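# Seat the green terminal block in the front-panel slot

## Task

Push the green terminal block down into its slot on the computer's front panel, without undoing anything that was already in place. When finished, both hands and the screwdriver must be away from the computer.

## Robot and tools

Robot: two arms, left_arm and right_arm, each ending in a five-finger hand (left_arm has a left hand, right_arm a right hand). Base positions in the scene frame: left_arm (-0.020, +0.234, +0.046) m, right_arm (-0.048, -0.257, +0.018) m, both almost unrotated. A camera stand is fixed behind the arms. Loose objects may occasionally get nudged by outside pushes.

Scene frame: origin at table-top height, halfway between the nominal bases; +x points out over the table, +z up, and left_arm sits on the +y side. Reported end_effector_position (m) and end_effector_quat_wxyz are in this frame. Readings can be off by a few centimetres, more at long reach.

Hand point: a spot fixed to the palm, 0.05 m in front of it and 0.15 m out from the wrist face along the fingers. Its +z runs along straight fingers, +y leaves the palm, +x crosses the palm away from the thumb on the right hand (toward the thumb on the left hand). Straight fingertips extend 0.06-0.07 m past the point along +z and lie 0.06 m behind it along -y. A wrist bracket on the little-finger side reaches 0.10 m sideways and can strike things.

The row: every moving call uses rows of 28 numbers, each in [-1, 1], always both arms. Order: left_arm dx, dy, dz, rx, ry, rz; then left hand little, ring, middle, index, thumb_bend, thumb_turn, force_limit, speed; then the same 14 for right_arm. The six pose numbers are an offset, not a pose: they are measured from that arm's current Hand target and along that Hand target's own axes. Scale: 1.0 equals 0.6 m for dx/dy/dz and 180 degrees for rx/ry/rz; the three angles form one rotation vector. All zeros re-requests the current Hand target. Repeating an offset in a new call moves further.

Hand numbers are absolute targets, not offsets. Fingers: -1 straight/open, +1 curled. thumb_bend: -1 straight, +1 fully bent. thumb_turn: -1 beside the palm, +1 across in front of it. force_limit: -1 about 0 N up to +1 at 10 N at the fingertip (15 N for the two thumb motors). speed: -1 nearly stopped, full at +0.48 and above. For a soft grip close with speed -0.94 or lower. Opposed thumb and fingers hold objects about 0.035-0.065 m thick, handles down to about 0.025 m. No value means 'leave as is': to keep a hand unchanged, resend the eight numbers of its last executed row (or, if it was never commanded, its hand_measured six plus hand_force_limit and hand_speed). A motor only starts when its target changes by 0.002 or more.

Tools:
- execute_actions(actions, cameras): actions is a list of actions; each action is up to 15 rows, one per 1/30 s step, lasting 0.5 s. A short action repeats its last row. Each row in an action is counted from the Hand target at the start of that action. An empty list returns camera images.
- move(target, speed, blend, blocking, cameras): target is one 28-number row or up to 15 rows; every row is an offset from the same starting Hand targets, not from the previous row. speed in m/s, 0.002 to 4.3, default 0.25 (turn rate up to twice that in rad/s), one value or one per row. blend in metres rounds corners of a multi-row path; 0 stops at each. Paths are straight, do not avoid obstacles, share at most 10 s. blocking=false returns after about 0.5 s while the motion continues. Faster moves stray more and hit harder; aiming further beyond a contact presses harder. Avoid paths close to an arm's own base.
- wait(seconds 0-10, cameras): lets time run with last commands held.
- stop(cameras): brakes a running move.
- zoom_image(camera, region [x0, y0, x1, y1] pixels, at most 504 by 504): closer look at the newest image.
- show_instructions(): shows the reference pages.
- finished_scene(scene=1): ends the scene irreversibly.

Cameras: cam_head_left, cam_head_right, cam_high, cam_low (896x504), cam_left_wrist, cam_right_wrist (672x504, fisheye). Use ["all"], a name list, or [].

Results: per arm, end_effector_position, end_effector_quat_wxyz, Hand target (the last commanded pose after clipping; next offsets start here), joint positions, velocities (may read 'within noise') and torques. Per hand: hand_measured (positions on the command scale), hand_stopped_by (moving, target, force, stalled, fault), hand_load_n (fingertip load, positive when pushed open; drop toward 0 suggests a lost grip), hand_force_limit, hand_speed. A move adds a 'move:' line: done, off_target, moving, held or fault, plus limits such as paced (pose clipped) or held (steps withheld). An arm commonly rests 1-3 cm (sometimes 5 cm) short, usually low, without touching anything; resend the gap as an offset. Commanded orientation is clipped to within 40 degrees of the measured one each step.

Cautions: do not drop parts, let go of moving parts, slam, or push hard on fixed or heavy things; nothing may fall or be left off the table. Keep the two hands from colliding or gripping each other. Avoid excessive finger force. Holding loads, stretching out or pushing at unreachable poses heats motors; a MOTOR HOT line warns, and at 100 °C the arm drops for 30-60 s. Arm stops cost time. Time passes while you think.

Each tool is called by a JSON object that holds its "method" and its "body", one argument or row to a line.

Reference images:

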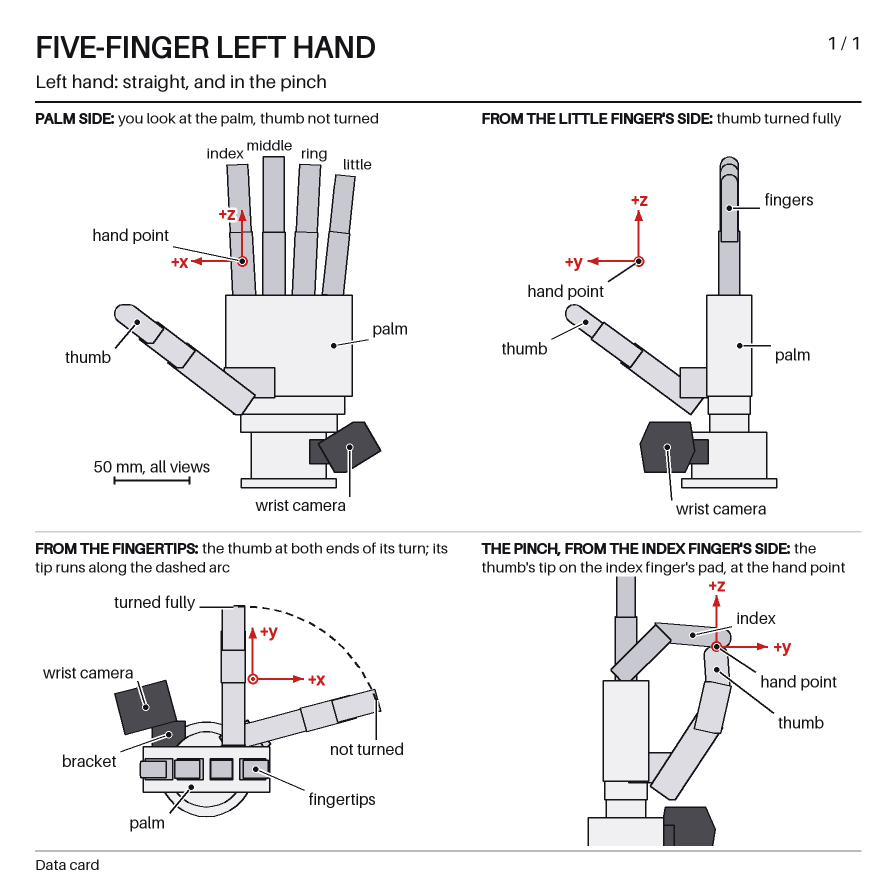

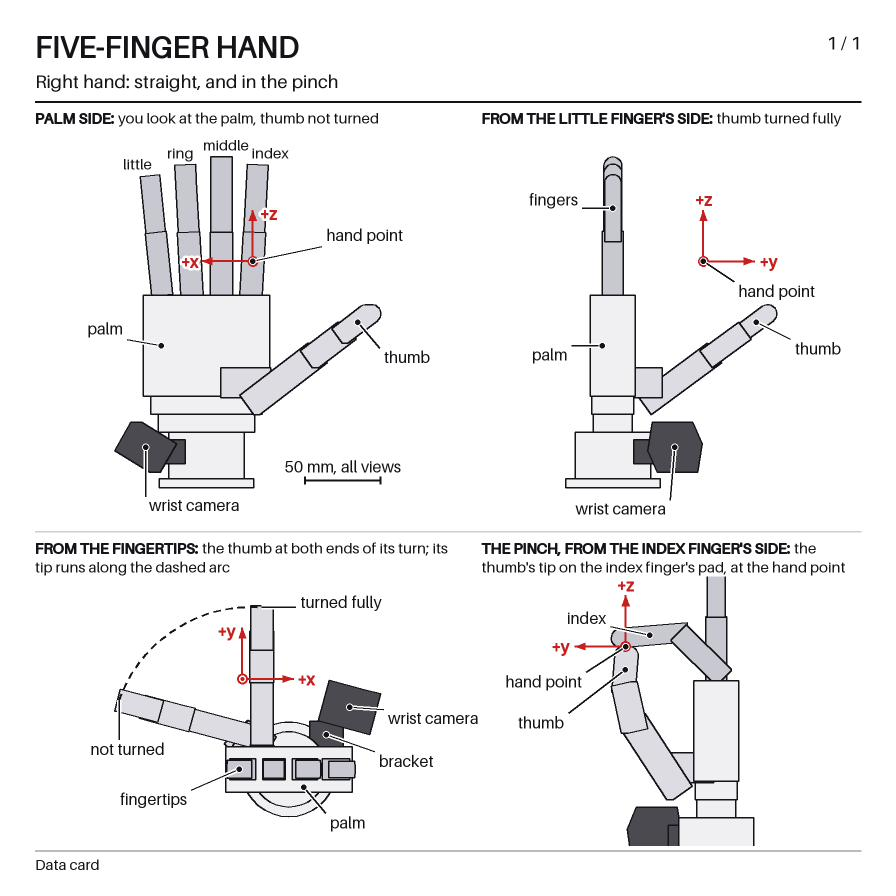

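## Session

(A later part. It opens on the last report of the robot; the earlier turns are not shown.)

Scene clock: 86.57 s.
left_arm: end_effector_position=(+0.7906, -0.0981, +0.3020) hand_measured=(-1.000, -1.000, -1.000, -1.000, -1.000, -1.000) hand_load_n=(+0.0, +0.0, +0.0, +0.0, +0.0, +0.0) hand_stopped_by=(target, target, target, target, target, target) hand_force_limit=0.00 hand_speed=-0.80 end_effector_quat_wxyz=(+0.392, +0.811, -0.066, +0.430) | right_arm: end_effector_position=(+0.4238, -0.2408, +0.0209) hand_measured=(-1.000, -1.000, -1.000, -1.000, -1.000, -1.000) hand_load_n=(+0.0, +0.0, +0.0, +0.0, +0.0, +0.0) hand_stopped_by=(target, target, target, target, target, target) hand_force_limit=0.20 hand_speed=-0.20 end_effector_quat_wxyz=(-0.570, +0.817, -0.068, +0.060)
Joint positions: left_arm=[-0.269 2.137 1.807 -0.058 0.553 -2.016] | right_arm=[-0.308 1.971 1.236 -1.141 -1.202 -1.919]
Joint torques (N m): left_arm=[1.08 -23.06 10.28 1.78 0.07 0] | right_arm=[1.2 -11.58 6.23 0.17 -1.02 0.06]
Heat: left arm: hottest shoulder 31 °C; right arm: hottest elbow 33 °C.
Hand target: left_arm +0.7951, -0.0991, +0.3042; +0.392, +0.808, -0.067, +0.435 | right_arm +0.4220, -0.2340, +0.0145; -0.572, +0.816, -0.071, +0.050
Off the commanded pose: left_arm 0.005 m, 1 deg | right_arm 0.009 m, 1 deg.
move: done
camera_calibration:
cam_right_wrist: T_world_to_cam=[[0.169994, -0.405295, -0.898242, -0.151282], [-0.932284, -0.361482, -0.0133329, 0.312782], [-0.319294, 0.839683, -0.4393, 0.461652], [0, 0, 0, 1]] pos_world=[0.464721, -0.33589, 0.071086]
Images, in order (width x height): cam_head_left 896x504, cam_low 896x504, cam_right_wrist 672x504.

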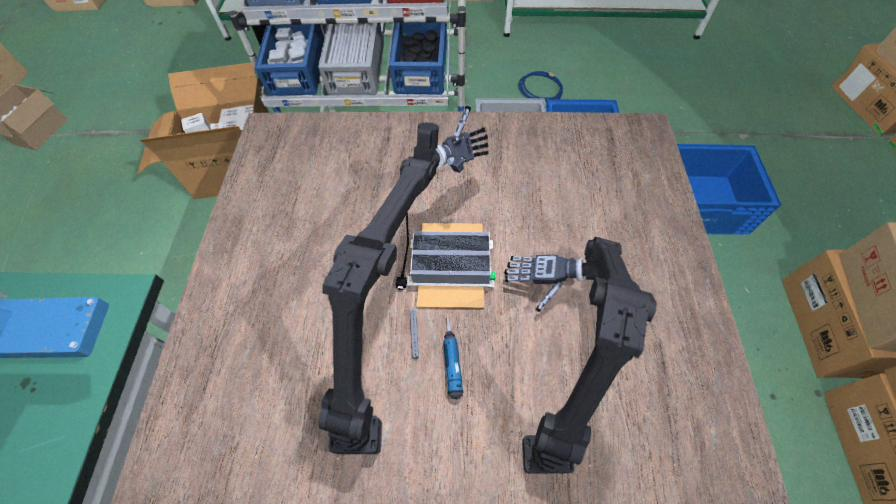

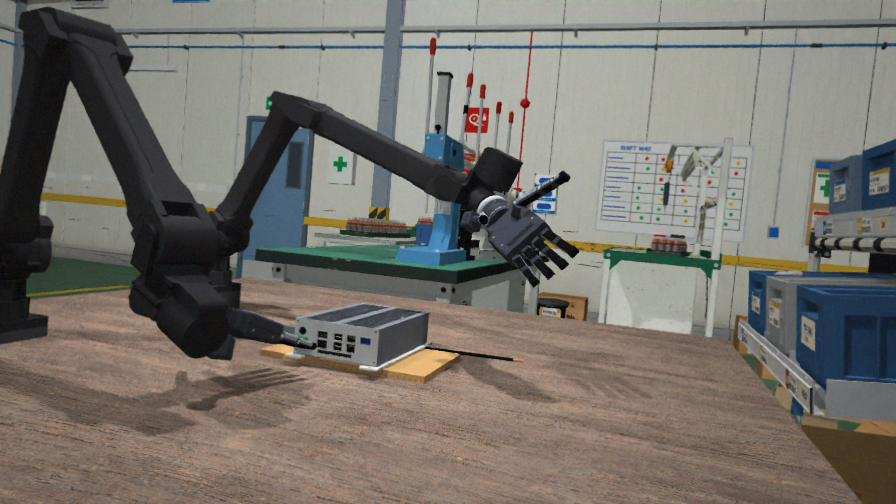

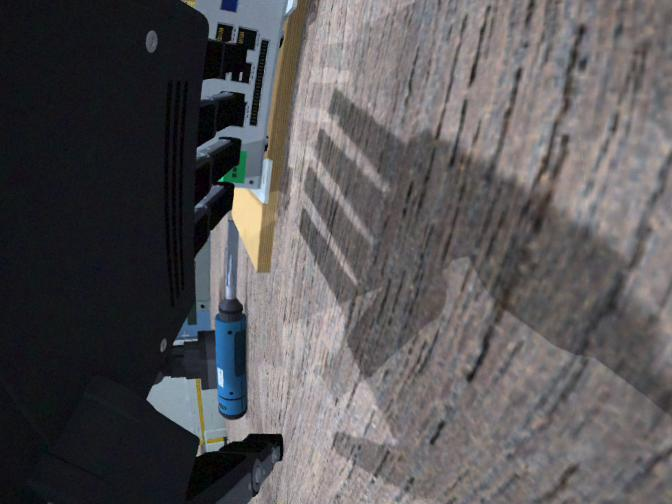

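{"method": "move", "body": {
  "target": [0,0,0,0,0,0,-1,-1,-1,-1,-1,-1,0,-0.8,-0.0257,0.0017,0.0247,0,0,0,-1,-1,-1,-1,-1,-1,0.2,-0.2],
  "speed": 0.05,
  "cameras": ["cam_right_wrist","cam_low","cam_head_left"]
}}

{"method": "zoom_image", "body": {
  "camera": "cam_low",
  "region": [240, 300, 360, 370]
}}

{"method": "zoom_image", "body": {
  "camera": "cam_head_left",
  "region": [460, 215, 560, 315]
}}

{"method": "zoom_image", "body": {
  "camera": "cam_right_wrist",
  "region": [180, 60, 340, 220]
}}

Scene clock: 88.37 s.
left_arm: end_effector_position=(+0.7906, -0.0981, +0.3020) hand_measured=(-1.000, -1.000, -1.000, -1.000, -1.000, -1.000) hand_load_n=(+0.0, +0.0, +0.0, +0.0, +0.0, +0.0) hand_stopped_by=(target, target, target, target, target, target) hand_force_limit=0.00 hand_speed=-0.80 end_effector_quat_wxyz=(+0.392, +0.811, -0.066, +0.430) | right_arm: end_effector_position=(+0.4095, -0.2246, +0.0057) hand_measured=(-1.000, -1.000, -1.000, -1.000, -1.000, -1.000) hand_load_n=(+0.0, +0.0, +0.0, +0.0, +0.0, +0.0) hand_stopped_by=(target, target, target, target, target, target) hand_force_limit=0.20 hand_speed=-0.20 end_effector_quat_wxyz=(-0.571, +0.816, -0.074, +0.053)
Joint positions: left_arm=[-0.269 2.137 1.807 -0.058 0.553 -2.016] | right_arm=[-0.285 1.962 1.165 -1.038 -1.209 -1.852]
Joint torques (N m): left_arm=[1.08 -23.06 10.28 1.8 0.07 0] | right_arm=[1.26 -12.75 5.68 0.2 -1.08 0.02]
Heat: left arm: hottest shoulder 31 °C; right arm: hottest elbow 33 °C.
Hand target: left_arm +0.7951, -0.0991, +0.3042; +0.392, +0.808, -0.067, +0.435 | right_arm +0.4091, -0.2180, +0.0085; -0.572, +0.816, -0.071, +0.050
Off the commanded pose: left_arm 0.005 m, 1 deg | right_arm 0.007 m, 0 deg.
move: done
camera_calibration:
cam_right_wrist: T_world_to_cam=[[0.152172, -0.401013, -0.903345, -0.147681], [-0.932709, -0.360617, 0.00296742, 0.30539], [-0.326952, 0.842106, -0.428905, 0.440437], [0, 0, 0, 1]] pos_world=[0.451315, -0.319988, 0.054592]
Images, in order (width x height): cam_head_left 896x504, cam_low 896x504, cam_right_wrist 672x504.

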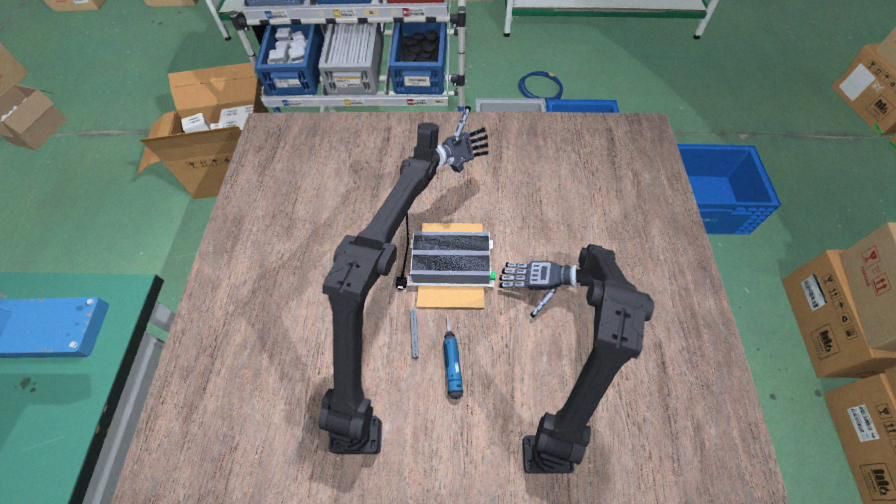

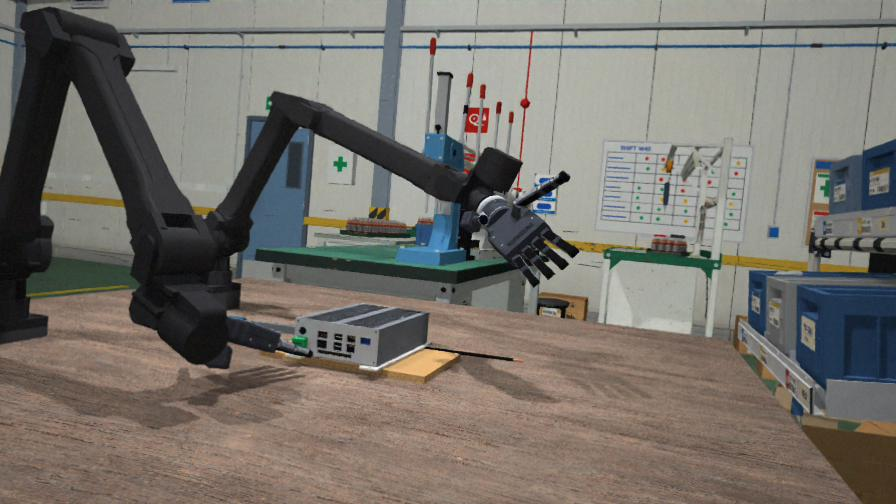

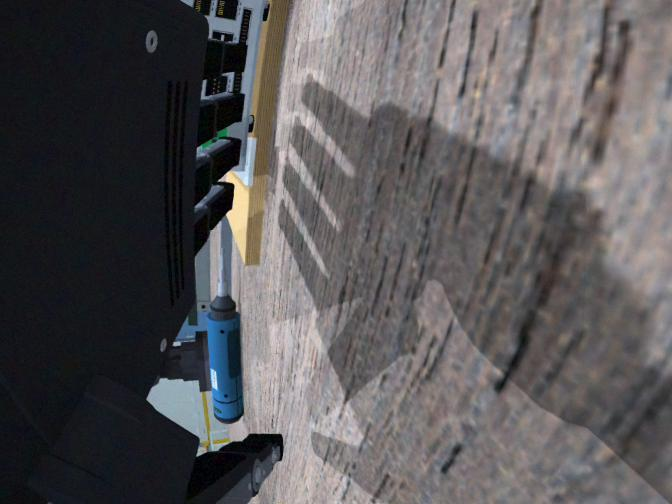

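Scaled by 4.200 from the camera's 896x504 image, which has a finer 1280x720 frame.

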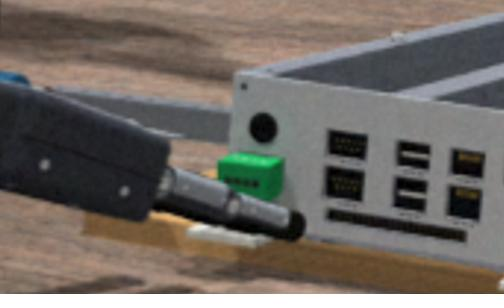

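Scaled by 5.040 from the camera's 896x504 image, which has a finer 1280x720 frame.

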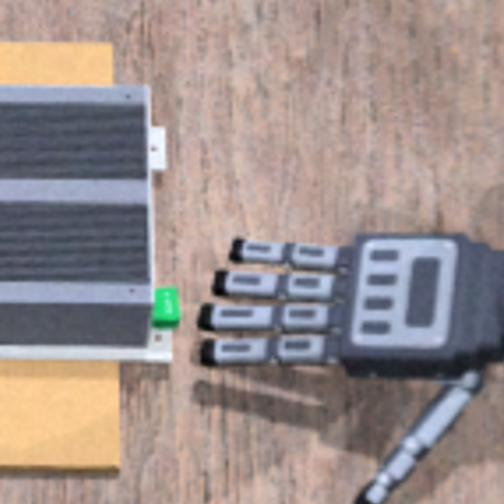

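Scaled by 3.150 from the camera's 672x504 image, which has a finer 960x720 frame.

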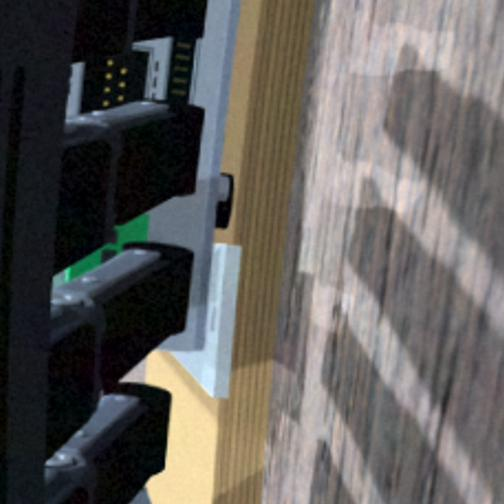

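{"method": "move", "body": {
  "target": [0,0,0,0,0,0,-1,-1,-1,-1,-1,-1,0,-0.8,0.0025,-0.0149,-0.0054,0,0,0,-1,-1,-1,-1,-1,-1,0.2,-0.2],
  "speed": 0.05,
  "cameras": ["cam_right_wrist","cam_low","cam_head_left"]
}}

{"method": "zoom_image", "body": {
  "camera": "cam_low",
  "region": [240, 300, 360, 370]
}}

{"method": "zoom_image", "body": {
  "camera": "cam_head_left",
  "region": [460, 215, 560, 315]
}}

{"method": "zoom_image", "body": {
  "camera": "cam_right_wrist",
  "region": [180, 60, 340, 220]
}}

Scene clock: 89.43 s.
left_arm: end_effector_position=(+0.7906, -0.0981, +0.3020) hand_measured=(-1.000, -1.000, -1.000, -1.000, -1.000, -1.000) hand_load_n=(+0.0, +0.0, +0.0, +0.0, +0.0, +0.0) hand_stopped_by=(target, target, target, target, target, target) hand_force_limit=0.00 hand_speed=-0.80 end_effector_quat_wxyz=(+0.392, +0.811, -0.066, +0.430) | right_arm: end_effector_position=(+0.4104, -0.2248, +0.0128) hand_measured=(-1.000, -1.000, -1.000, -1.000, -1.000, -1.000) hand_load_n=(+0.0, +0.0, +0.0, +0.0, +0.0, -0.5) hand_stopped_by=(target, target, target, target, target, target) hand_force_limit=0.20 hand_speed=-0.20 end_effector_quat_wxyz=(-0.570, +0.816, -0.073, +0.056)
Joint positions: left_arm=[-0.269 2.137 1.807 -0.058 0.553 -2.016] | right_arm=[-0.285 1.946 1.165 -1.044 -1.209 -1.85]
Joint torques (N m): left_arm=[1.08 -23.06 10.28 1.8 0.07 0] | right_arm=[1.26 -12.63 6.53 -0.43 -1.08 0.03]
Heat: left arm: hottest shoulder 31 °C; right arm: hottest elbow 32 °C.
Hand target: left_arm +0.7951, -0.0991, +0.3042; +0.392, +0.808, -0.067, +0.435 | right_arm +0.4106, -0.2182, +0.0181; -0.572, +0.816, -0.071, +0.050
Off the commanded pose: left_arm 0.005 m, 1 deg | right_arm 0.008 m, 1 deg.
move: done
camera_calibration:
cam_right_wrist: T_world_to_cam=[[0.158533, -0.403197, -0.901276, -0.14462], [-0.933004, -0.359852, -0.00313015, 0.306464], [-0.323064, 0.841391, -0.433233, 0.442195], [0, 0, 0, 1]] pos_world=[0.451716, -0.320088, 0.0621899]
Images, in order (width x height): cam_head_left 896x504, cam_low 896x504, cam_right_wrist 672x504.

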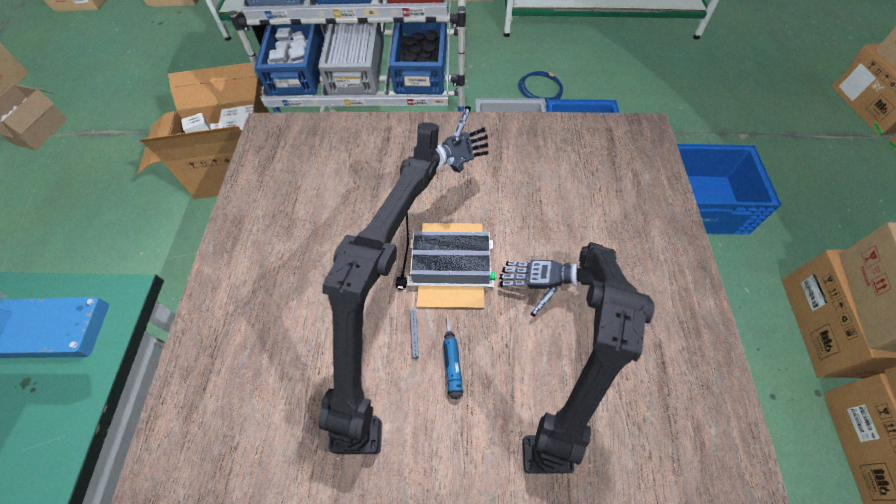

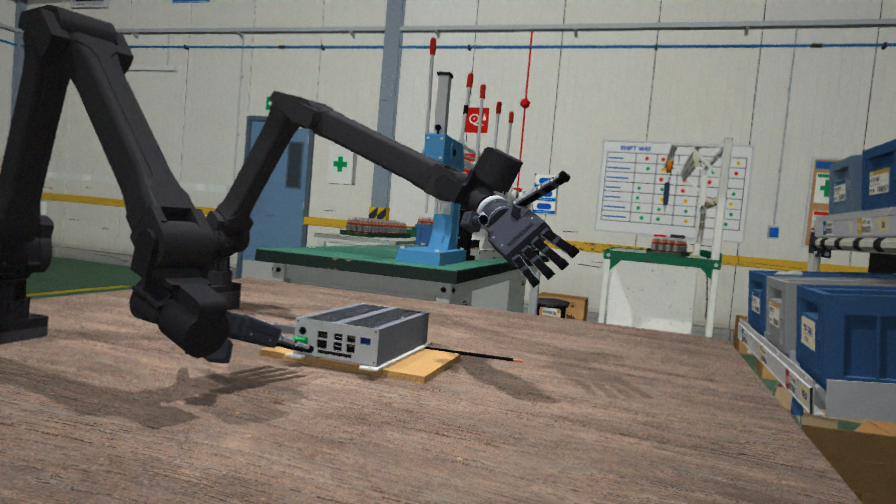

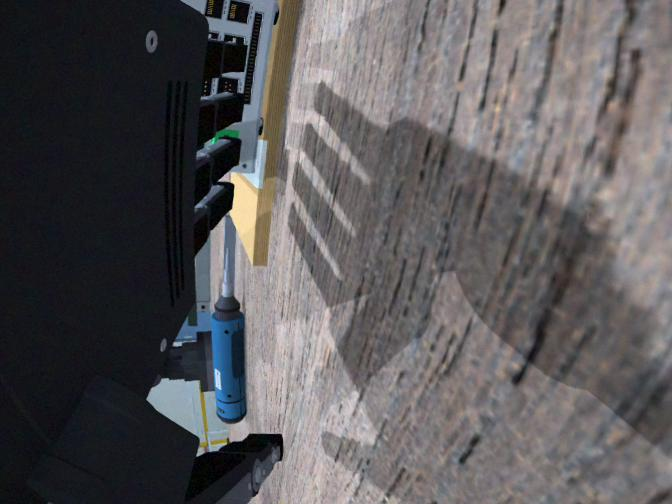

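Scaled by 4.200 from the camera's 896x504 image, which has a finer 1280x720 frame.

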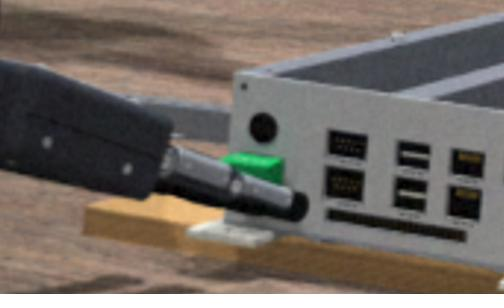

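Scaled by 5.040 from the camera's 896x504 image, which has a finer 1280x720 frame.

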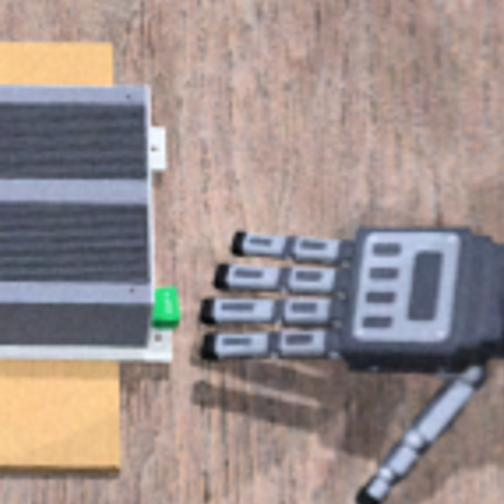

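Scaled by 3.150 from the camera's 672x504 image, which has a finer 960x720 frame.

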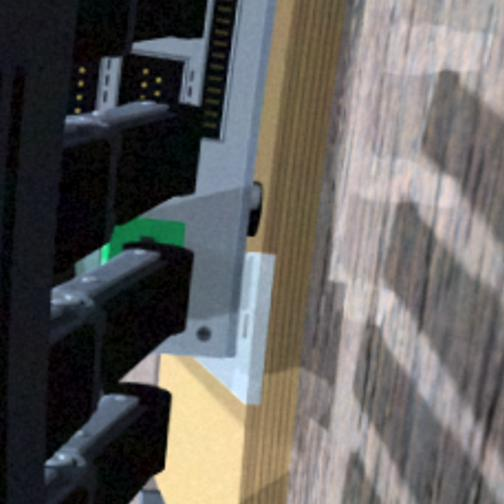

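{"method": "move", "body": {
  "target": [0,0,0,0,0,0,-1,-1,-1,-1,-1,-1,0,-0.8,-0.0017,-0.0065,0.0081,0,0,0,-1,-1,-1,-1,-1,-1,0.2,-0.2],
  "speed": 0.03,
  "cameras": ["cam_head_left","cam_low","cam_right_wrist"]
}}

Scene clock: 91.07 s.
left_arm: end_effector_position=(+0.7906, -0.0981, +0.3020) hand_measured=(-1.000, -1.000, -1.000, -1.000, -1.000, -1.000) hand_load_n=(+0.0, +0.0, +0.0, +0.0, +0.0, -0.5) hand_stopped_by=(target, target, target, target, target, target) hand_force_limit=0.00 hand_speed=-0.80 end_effector_quat_wxyz=(+0.392, +0.811, -0.066, +0.430) | right_arm: end_effector_position=(+0.4108, -0.2195, +0.0170) hand_measured=(-1.000, -1.000, -1.000, -1.000, -1.000, -1.000) hand_load_n=(+0.0, +0.0, +0.0, +0.0, +0.0, +0.0) hand_stopped_by=(target, target, target, target, target, target) hand_force_limit=0.20 hand_speed=-0.20 end_effector_quat_wxyz=(-0.571, +0.816, -0.075, +0.053)
Joint positions: left_arm=[-0.269 2.137 1.807 -0.058 0.553 -2.016] | right_arm=[-0.273 1.935 1.162 -1.03 -1.211 -1.818]
Joint torques (N m): left_arm=[1.08 -23.06 10.28 1.8 0.07 0] | right_arm=[1.32 -12.57 5.97 0.25 -1.09 0.05]
Heat: left arm: hottest shoulder 32 °C; right arm: hottest elbow 32 °C.
Hand target: left_arm +0.7951, -0.0991, +0.3042; +0.392, +0.808, -0.067, +0.435 | right_arm +0.4108, -0.2122, +0.0201; -0.572, +0.816, -0.071, +0.050
Off the commanded pose: left_arm 0.005 m, 1 deg | right_arm 0.008 m, 1 deg.
move: done
camera_calibration:
cam_right_wrist: T_world_to_cam=[[0.150815, -0.401301, -0.903445, -0.13508], [-0.933178, -0.359394, 0.00386053, 0.308852], [-0.326242, 0.842492, -0.428688, 0.441166], [0, 0, 0, 1]] pos_world=[0.452513, -0.314887, 0.0658925]
Images, in order (width x height): cam_head_left 896x504, cam_low 896x504, cam_right_wrist 672x504.

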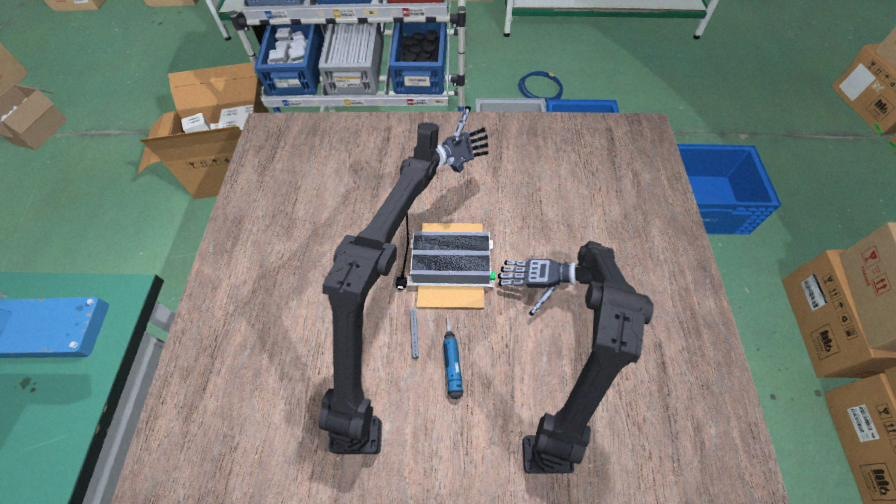

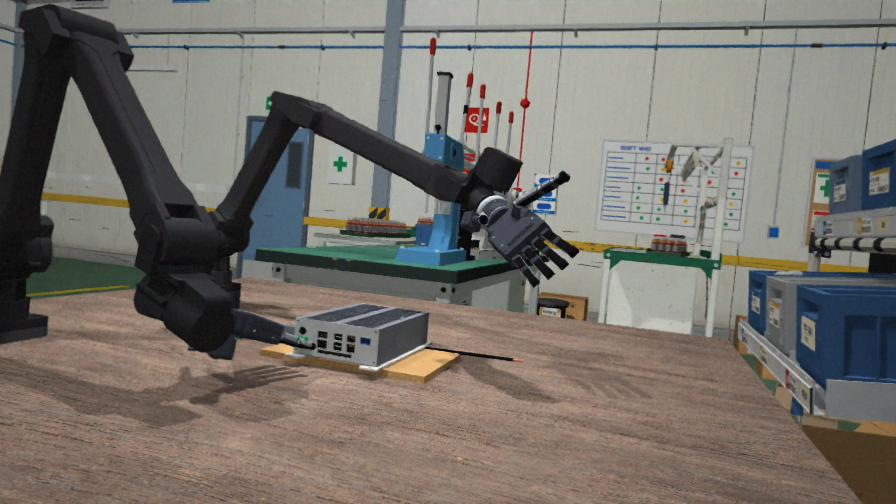

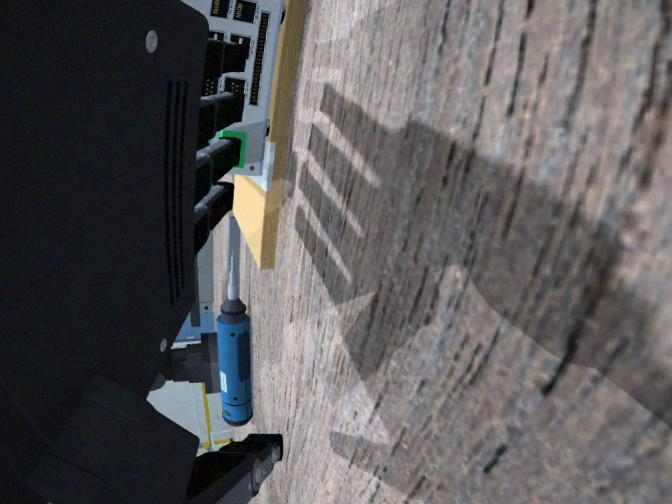

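{"method": "zoom_image", "body": {
  "camera": "cam_right_wrist",
  "region": [180, 60, 340, 220]
}}

{"method": "zoom_image", "body": {
  "camera": "cam_low",
  "region": [270, 310, 350, 360]
}}

{"method": "zoom_image", "body": {
  "camera": "cam_head_left",
  "region": [460, 215, 560, 315]
}}

Scaled by 3.150 from the camera's 672x504 image, which has a finer 960x720 frame.

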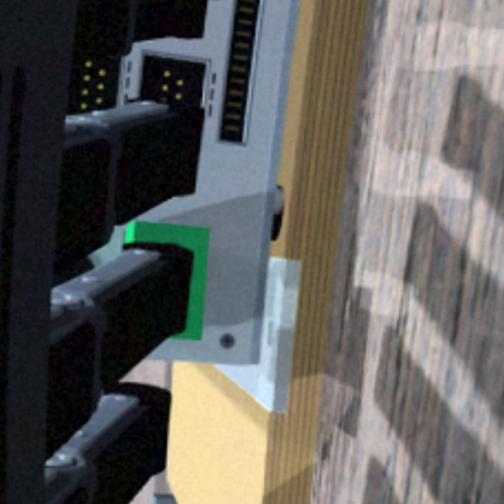

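Scaled by 6.300 from the camera's 896x504 image, which has a finer 1280x720 frame.

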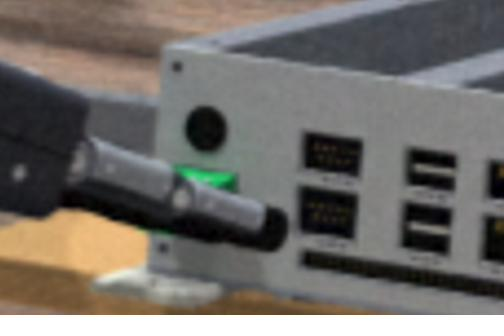

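Scaled by 5.040 from the camera's 896x504 image, which has a finer 1280x720 frame.

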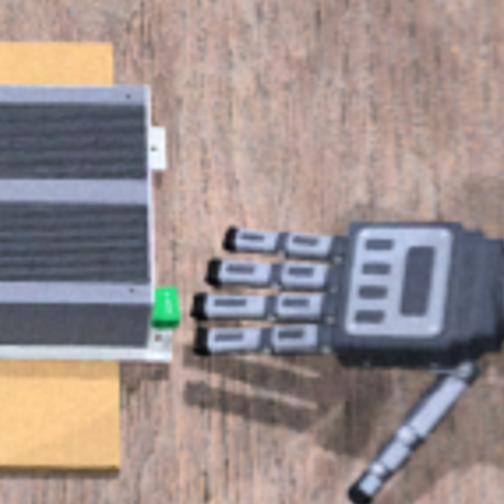

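{"method": "move", "body": {
  "target": [0,0,0,0,0,0,-1,-1,-1,-1,-1,-1,0,-0.8,-0.0017,-0.0034,0.0093,0,0,0,-1,-1,-1,-1,-1,-1,0.2,-0.2],
  "speed": 0.03,
  "cameras": ["cam_head_left","cam_low","cam_right_wrist"]
}}

{"method": "zoom_image", "body": {
  "camera": "cam_right_wrist",
  "region": [180, 60, 340, 220]
}}

{"method": "zoom_image", "body": {
  "camera": "cam_head_left",
  "region": [460, 215, 560, 315]
}}

Scene clock: 92.60 s.
left_arm: end_effector_position=(+0.7906, -0.0981, +0.3020) hand_measured=(-1.000, -1.000, -1.000, -1.000, -1.000, -1.000) hand_load_n=(+0.0, +0.0, +0.0, +0.0, +0.0, +0.0) hand_stopped_by=(target, target, target, target, target, target) hand_force_limit=0.00 hand_speed=-0.80 end_effector_quat_wxyz=(+0.392, +0.811, -0.066, +0.430) | right_arm: end_effector_position=(+0.4110, -0.2136, +0.0168) hand_measured=(-1.000, -1.000, -1.000, -1.000, -1.000, -1.000) hand_load_n=(+0.0, +0.0, +0.0, +0.0, +0.0, +0.0) hand_stopped_by=(target, target, target, target, target, target) hand_force_limit=0.20 hand_speed=-0.20 end_effector_quat_wxyz=(-0.571, +0.816, -0.075, +0.053)
Joint positions: left_arm=[-0.269 2.137 1.807 -0.058 0.553 -2.016] | right_arm=[-0.261 1.927 1.15 -0.994 -1.214 -1.783]
Joint torques (N m): left_arm=[1.08 -23.06 10.28 1.8 0.07 0.01] | right_arm=[1.32 -12.57 5.94 0.28 -1.1 0.04]
Heat: left arm: hottest shoulder 32 °C; right arm: hottest elbow 32 °C.
Hand target: left_arm +0.7951, -0.0991, +0.3042; +0.392, +0.808, -0.067, +0.435 | right_arm +0.4108, -0.2062, +0.0201; -0.572, +0.816, -0.071, +0.050
Off the commanded pose: left_arm 0.005 m, 1 deg | right_arm 0.008 m, 1 deg.
move: done
camera_calibration:
cam_right_wrist: T_world_to_cam=[[0.150595, -0.401598, -0.903349, -0.132922], [-0.933214, -0.359297, 0.00415747, 0.311187], [-0.326241, 0.842392, -0.428885, 0.436157], [0, 0, 0, 1]] pos_world=[0.452713, -0.308987, 0.0656928]
Images, in order (width x height): cam_head_left 896x504, cam_low 896x504, cam_right_wrist 672x504.

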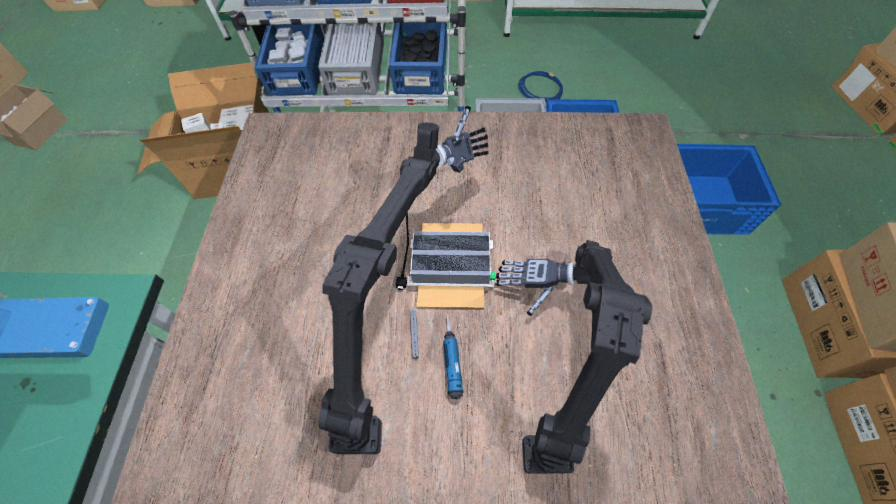

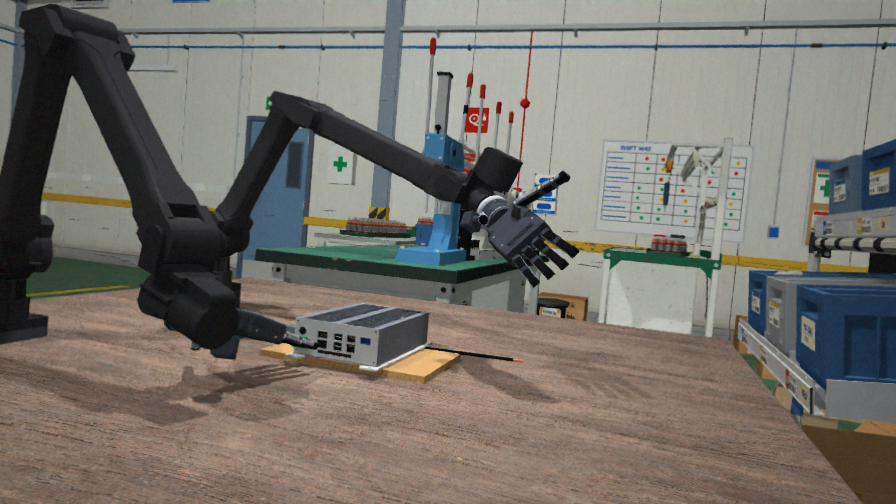

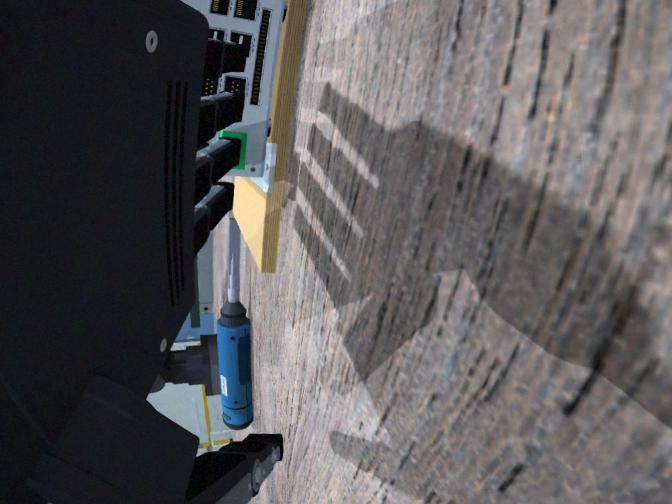

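Scaled by 3.150 from the camera's 672x504 image, which has a finer 960x720 frame.

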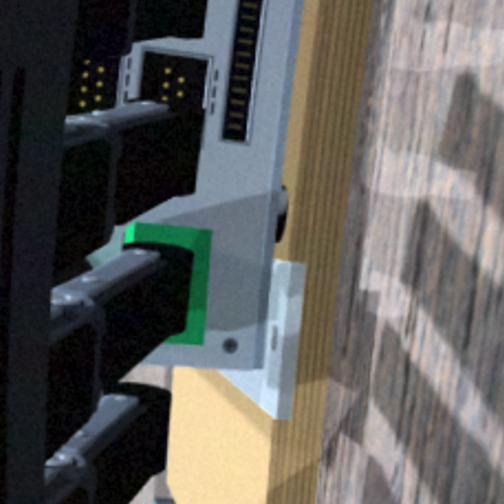

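Scaled by 5.040 from the camera's 896x504 image, which has a finer 1280x720 frame.

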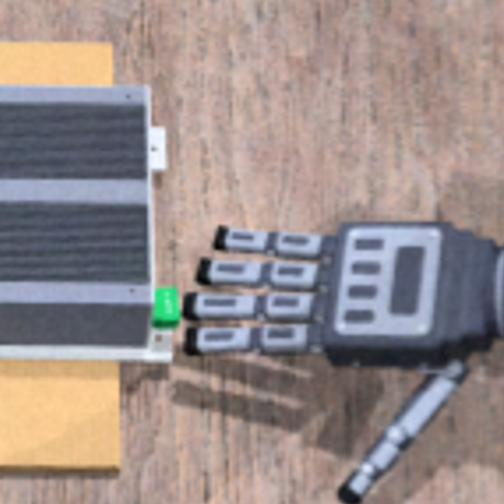

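{"method": "move", "body": {
  "target": [0,0,0,0,0,0,-1,-1,-1,-1,-1,-1,0,-0.8,-0.0014,-0.0028,0.0077,0,0,0,-1,-1,-1,-1,-1,-1,0.2,-0.2],
  "speed": 0.03,
  "cameras": ["cam_head_left","cam_low","cam_right_wrist"]
}}

{"method": "zoom_image", "body": {
  "camera": "cam_right_wrist",
  "region": [180, 60, 340, 220]
}}

{"method": "zoom_image", "body": {
  "camera": "cam_head_left",
  "region": [460, 215, 560, 315]
}}

Scene clock: 93.83 s.
left_arm: end_effector_position=(+0.7906, -0.0981, +0.3020) hand_measured=(-1.000, -1.000, -1.000, -1.000, -1.000, -1.000) hand_load_n=(+0.0, +0.0, +0.0, +0.0, +0.0, +0.0) hand_stopped_by=(target, target, target, target, target, target) hand_force_limit=0.00 hand_speed=-0.80 end_effector_quat_wxyz=(+0.392, +0.811, -0.066, +0.430) | right_arm: end_effector_position=(+0.4115, -0.2115, +0.0171) hand_measured=(-1.000, -1.000, -1.000, -1.000, -1.000, -1.000) hand_load_n=(+0.0, +0.0, +0.0, +0.0, +0.0, +0.0) hand_stopped_by=(target, target, target, target, target, target) hand_force_limit=0.20 hand_speed=-0.20 end_effector_quat_wxyz=(-0.570, +0.816, -0.077, +0.055)
Joint positions: left_arm=[-0.269 2.137 1.807 -0.058 0.553 -2.016] | right_arm=[-0.257 1.919 1.14 -0.964 -1.215 -1.756]
Joint torques (N m): left_arm=[1.08 -23.06 10.28 1.8 0.07 0] | right_arm=[1.73 -12.45 5.94 0.34 -1.13 0.04]
Heat: left arm: hottest shoulder 32 °C; right arm: hottest elbow 32 °C.
Hand target: left_arm +0.7951, -0.0991, +0.3042; +0.392, +0.808, -0.067, +0.435 | right_arm +0.4108, -0.2013, +0.0201; -0.572, +0.816, -0.071, +0.050
Off the commanded pose: left_arm 0.005 m, 1 deg | right_arm 0.011 m, 1 deg.
move: off_target (right_arm)
camera_calibration:
cam_right_wrist: T_world_to_cam=[[0.149388, -0.403345, -0.902771, -0.131718], [-0.935203, -0.354096, 0.00345088, 0.314316], [-0.32106, 0.843759, -0.430107, 0.43289], [0, 0, 0, 1]] pos_world=[0.45261, -0.307085, 0.0661929]
Images, in order (width x height): cam_head_left 896x504, cam_low 896x504, cam_right_wrist 672x504.

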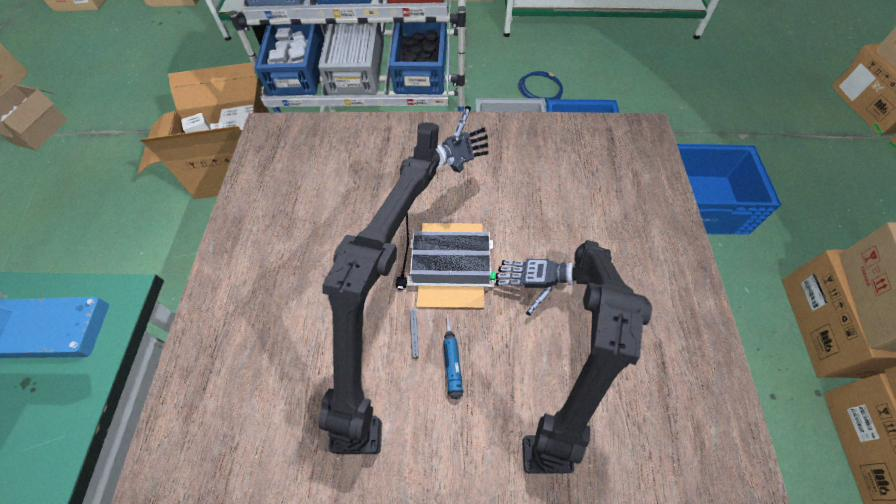

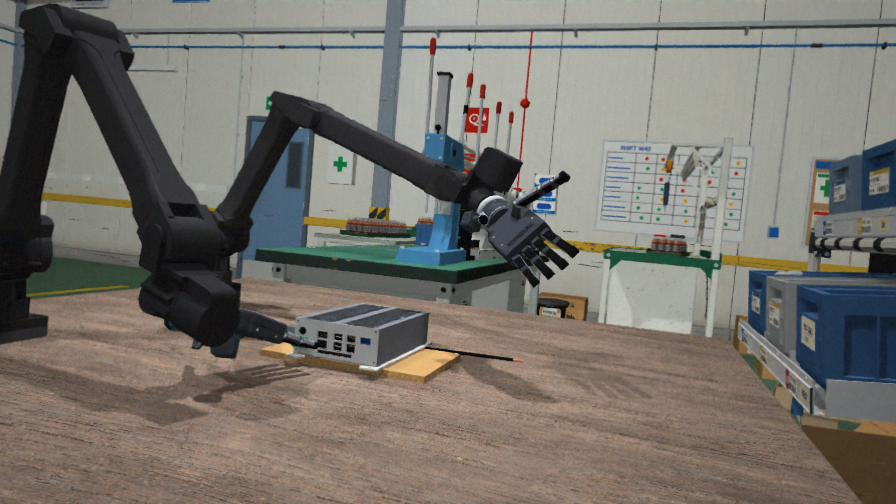

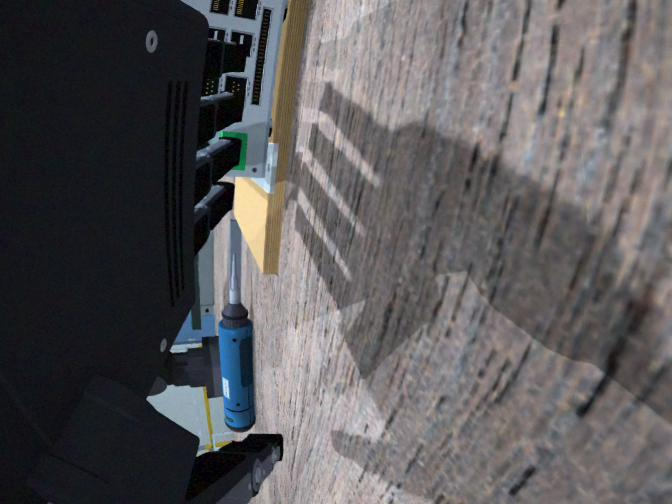

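Scaled by 3.150 from the camera's 672x504 image, which has a finer 960x720 frame.

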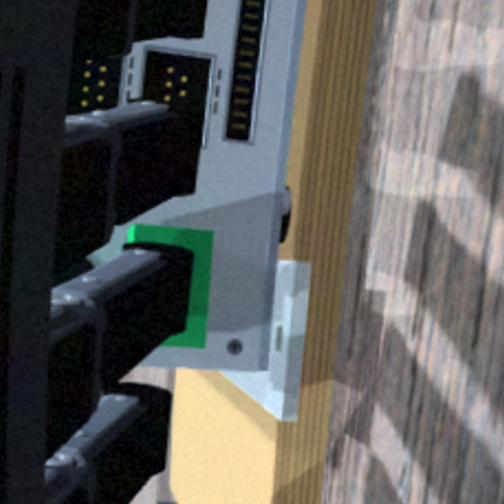

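Scaled by 5.040 from the camera's 896x504 image, which has a finer 1280x720 frame.

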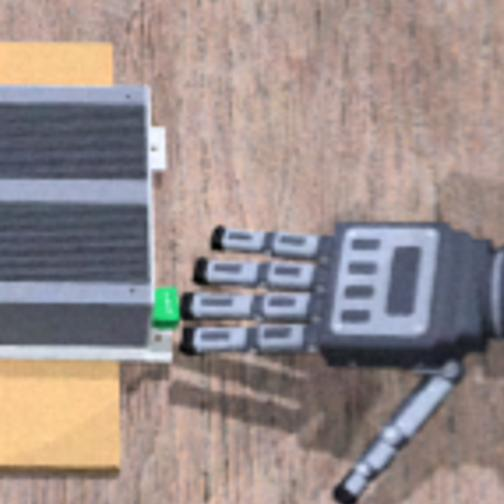

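{"method": "move", "body": {
  "target": [0,0,0,0,0,0,-1,-1,-1,-1,-1,-1,0,-0.8,-0.0023,-0.0045,0.0123,0,0,0,-1,-1,-1,-1,-1,-1,0.2,-0.2],
  "speed": 0.03,
  "cameras": ["cam_head_left","cam_right_wrist"]
}}

{"method": "zoom_image", "body": {
  "camera": "cam_right_wrist",
  "region": [180, 60, 340, 220]
}}

{"method": "zoom_image", "body": {
  "camera": "cam_head_left",
  "region": [460, 215, 560, 315]
}}

Scene clock: 95.17 s.
left_arm: end_effector_position=(+0.7906, -0.0981, +0.3020) hand_measured=(-1.000, -1.000, -1.000, -1.000, -1.000, -1.000) hand_load_n=(+0.5, +0.0, +0.0, +0.0, +0.0, +0.0) hand_stopped_by=(target, target, target, target, target, target) hand_force_limit=0.00 hand_speed=-0.80 end_effector_quat_wxyz=(+0.392, +0.811, -0.066, +0.430) | right_arm: end_effector_position=(+0.4114, -0.2104, +0.0173) hand_measured=(-1.000, -1.000, -1.000, -1.000, -1.000, -1.000) hand_load_n=(+0.0, +0.0, -1.0, +0.0, +0.0, +0.0) hand_stopped_by=(target, target, target, target, target, target) hand_force_limit=0.20 hand_speed=-0.20 end_effector_quat_wxyz=(-0.569, +0.816, -0.083, +0.058)
Joint positions: left_arm=[-0.269 2.137 1.807 -0.058 0.553 -2.016] | right_arm=[-0.256 1.908 1.124 -0.919 -1.215 -1.712]
Joint torques (N m): left_arm=[1.08 -23.06 10.28 1.8 0.07 0] | right_arm=[2.73 -12.22 6.04 0.49 -1.24 0.05]
Heat: left arm: hottest shoulder 32 °C; right arm: hottest elbow 32 °C.
Hand target: left_arm +0.7951, -0.0991, +0.3042; +0.392, +0.808, -0.067, +0.435 | right_arm +0.4108, -0.1933, +0.0201; -0.572, +0.816, -0.071, +0.050
Off the commanded pose: left_arm 0.005 m, 1 deg | right_arm 0.017 m, 2 deg.
move: off_target (right_arm)
camera_calibration:
cam_right_wrist: T_world_to_cam=[[0.142402, -0.407124, -0.902204, -0.129139], [-0.939929, -0.341322, 0.00566628, 0.319206], [-0.310249, 0.847201, -0.431273, 0.428299], [0, 0, 0, 1]] pos_world=[0.4513, -0.306479, 0.0663951]
Images, in order (width x height): cam_head_left 896x504, cam_right_wrist 672x504.

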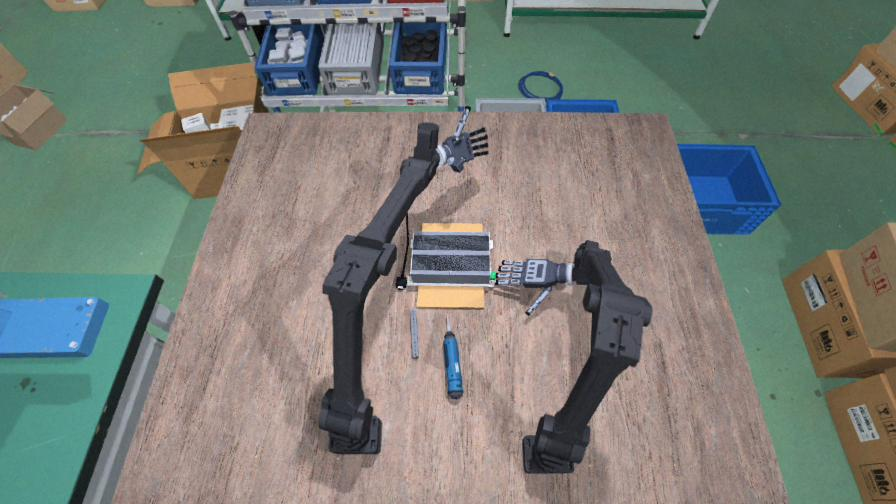

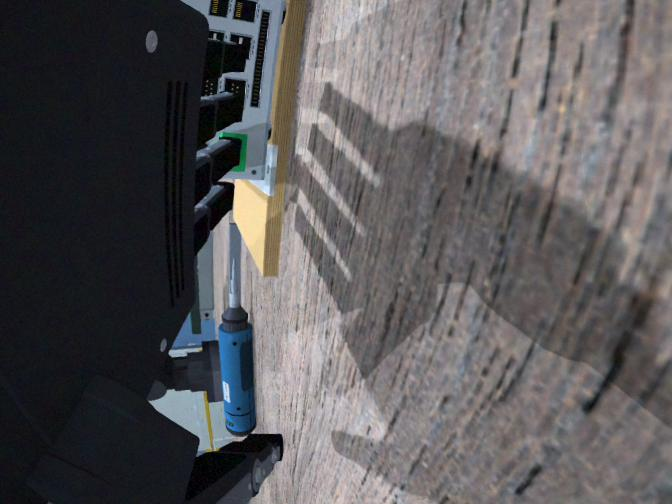

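Scaled by 3.150 from the camera's 672x504 image, which has a finer 960x720 frame.

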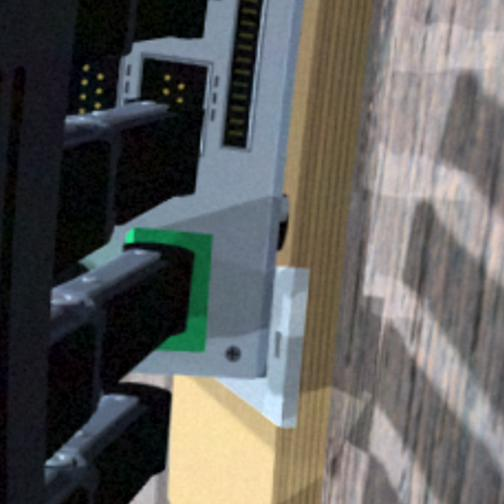

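Scaled by 5.040 from the camera's 896x504 image, which has a finer 1280x720 frame.

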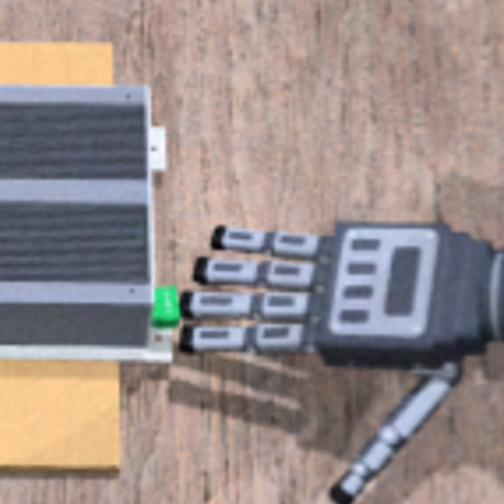

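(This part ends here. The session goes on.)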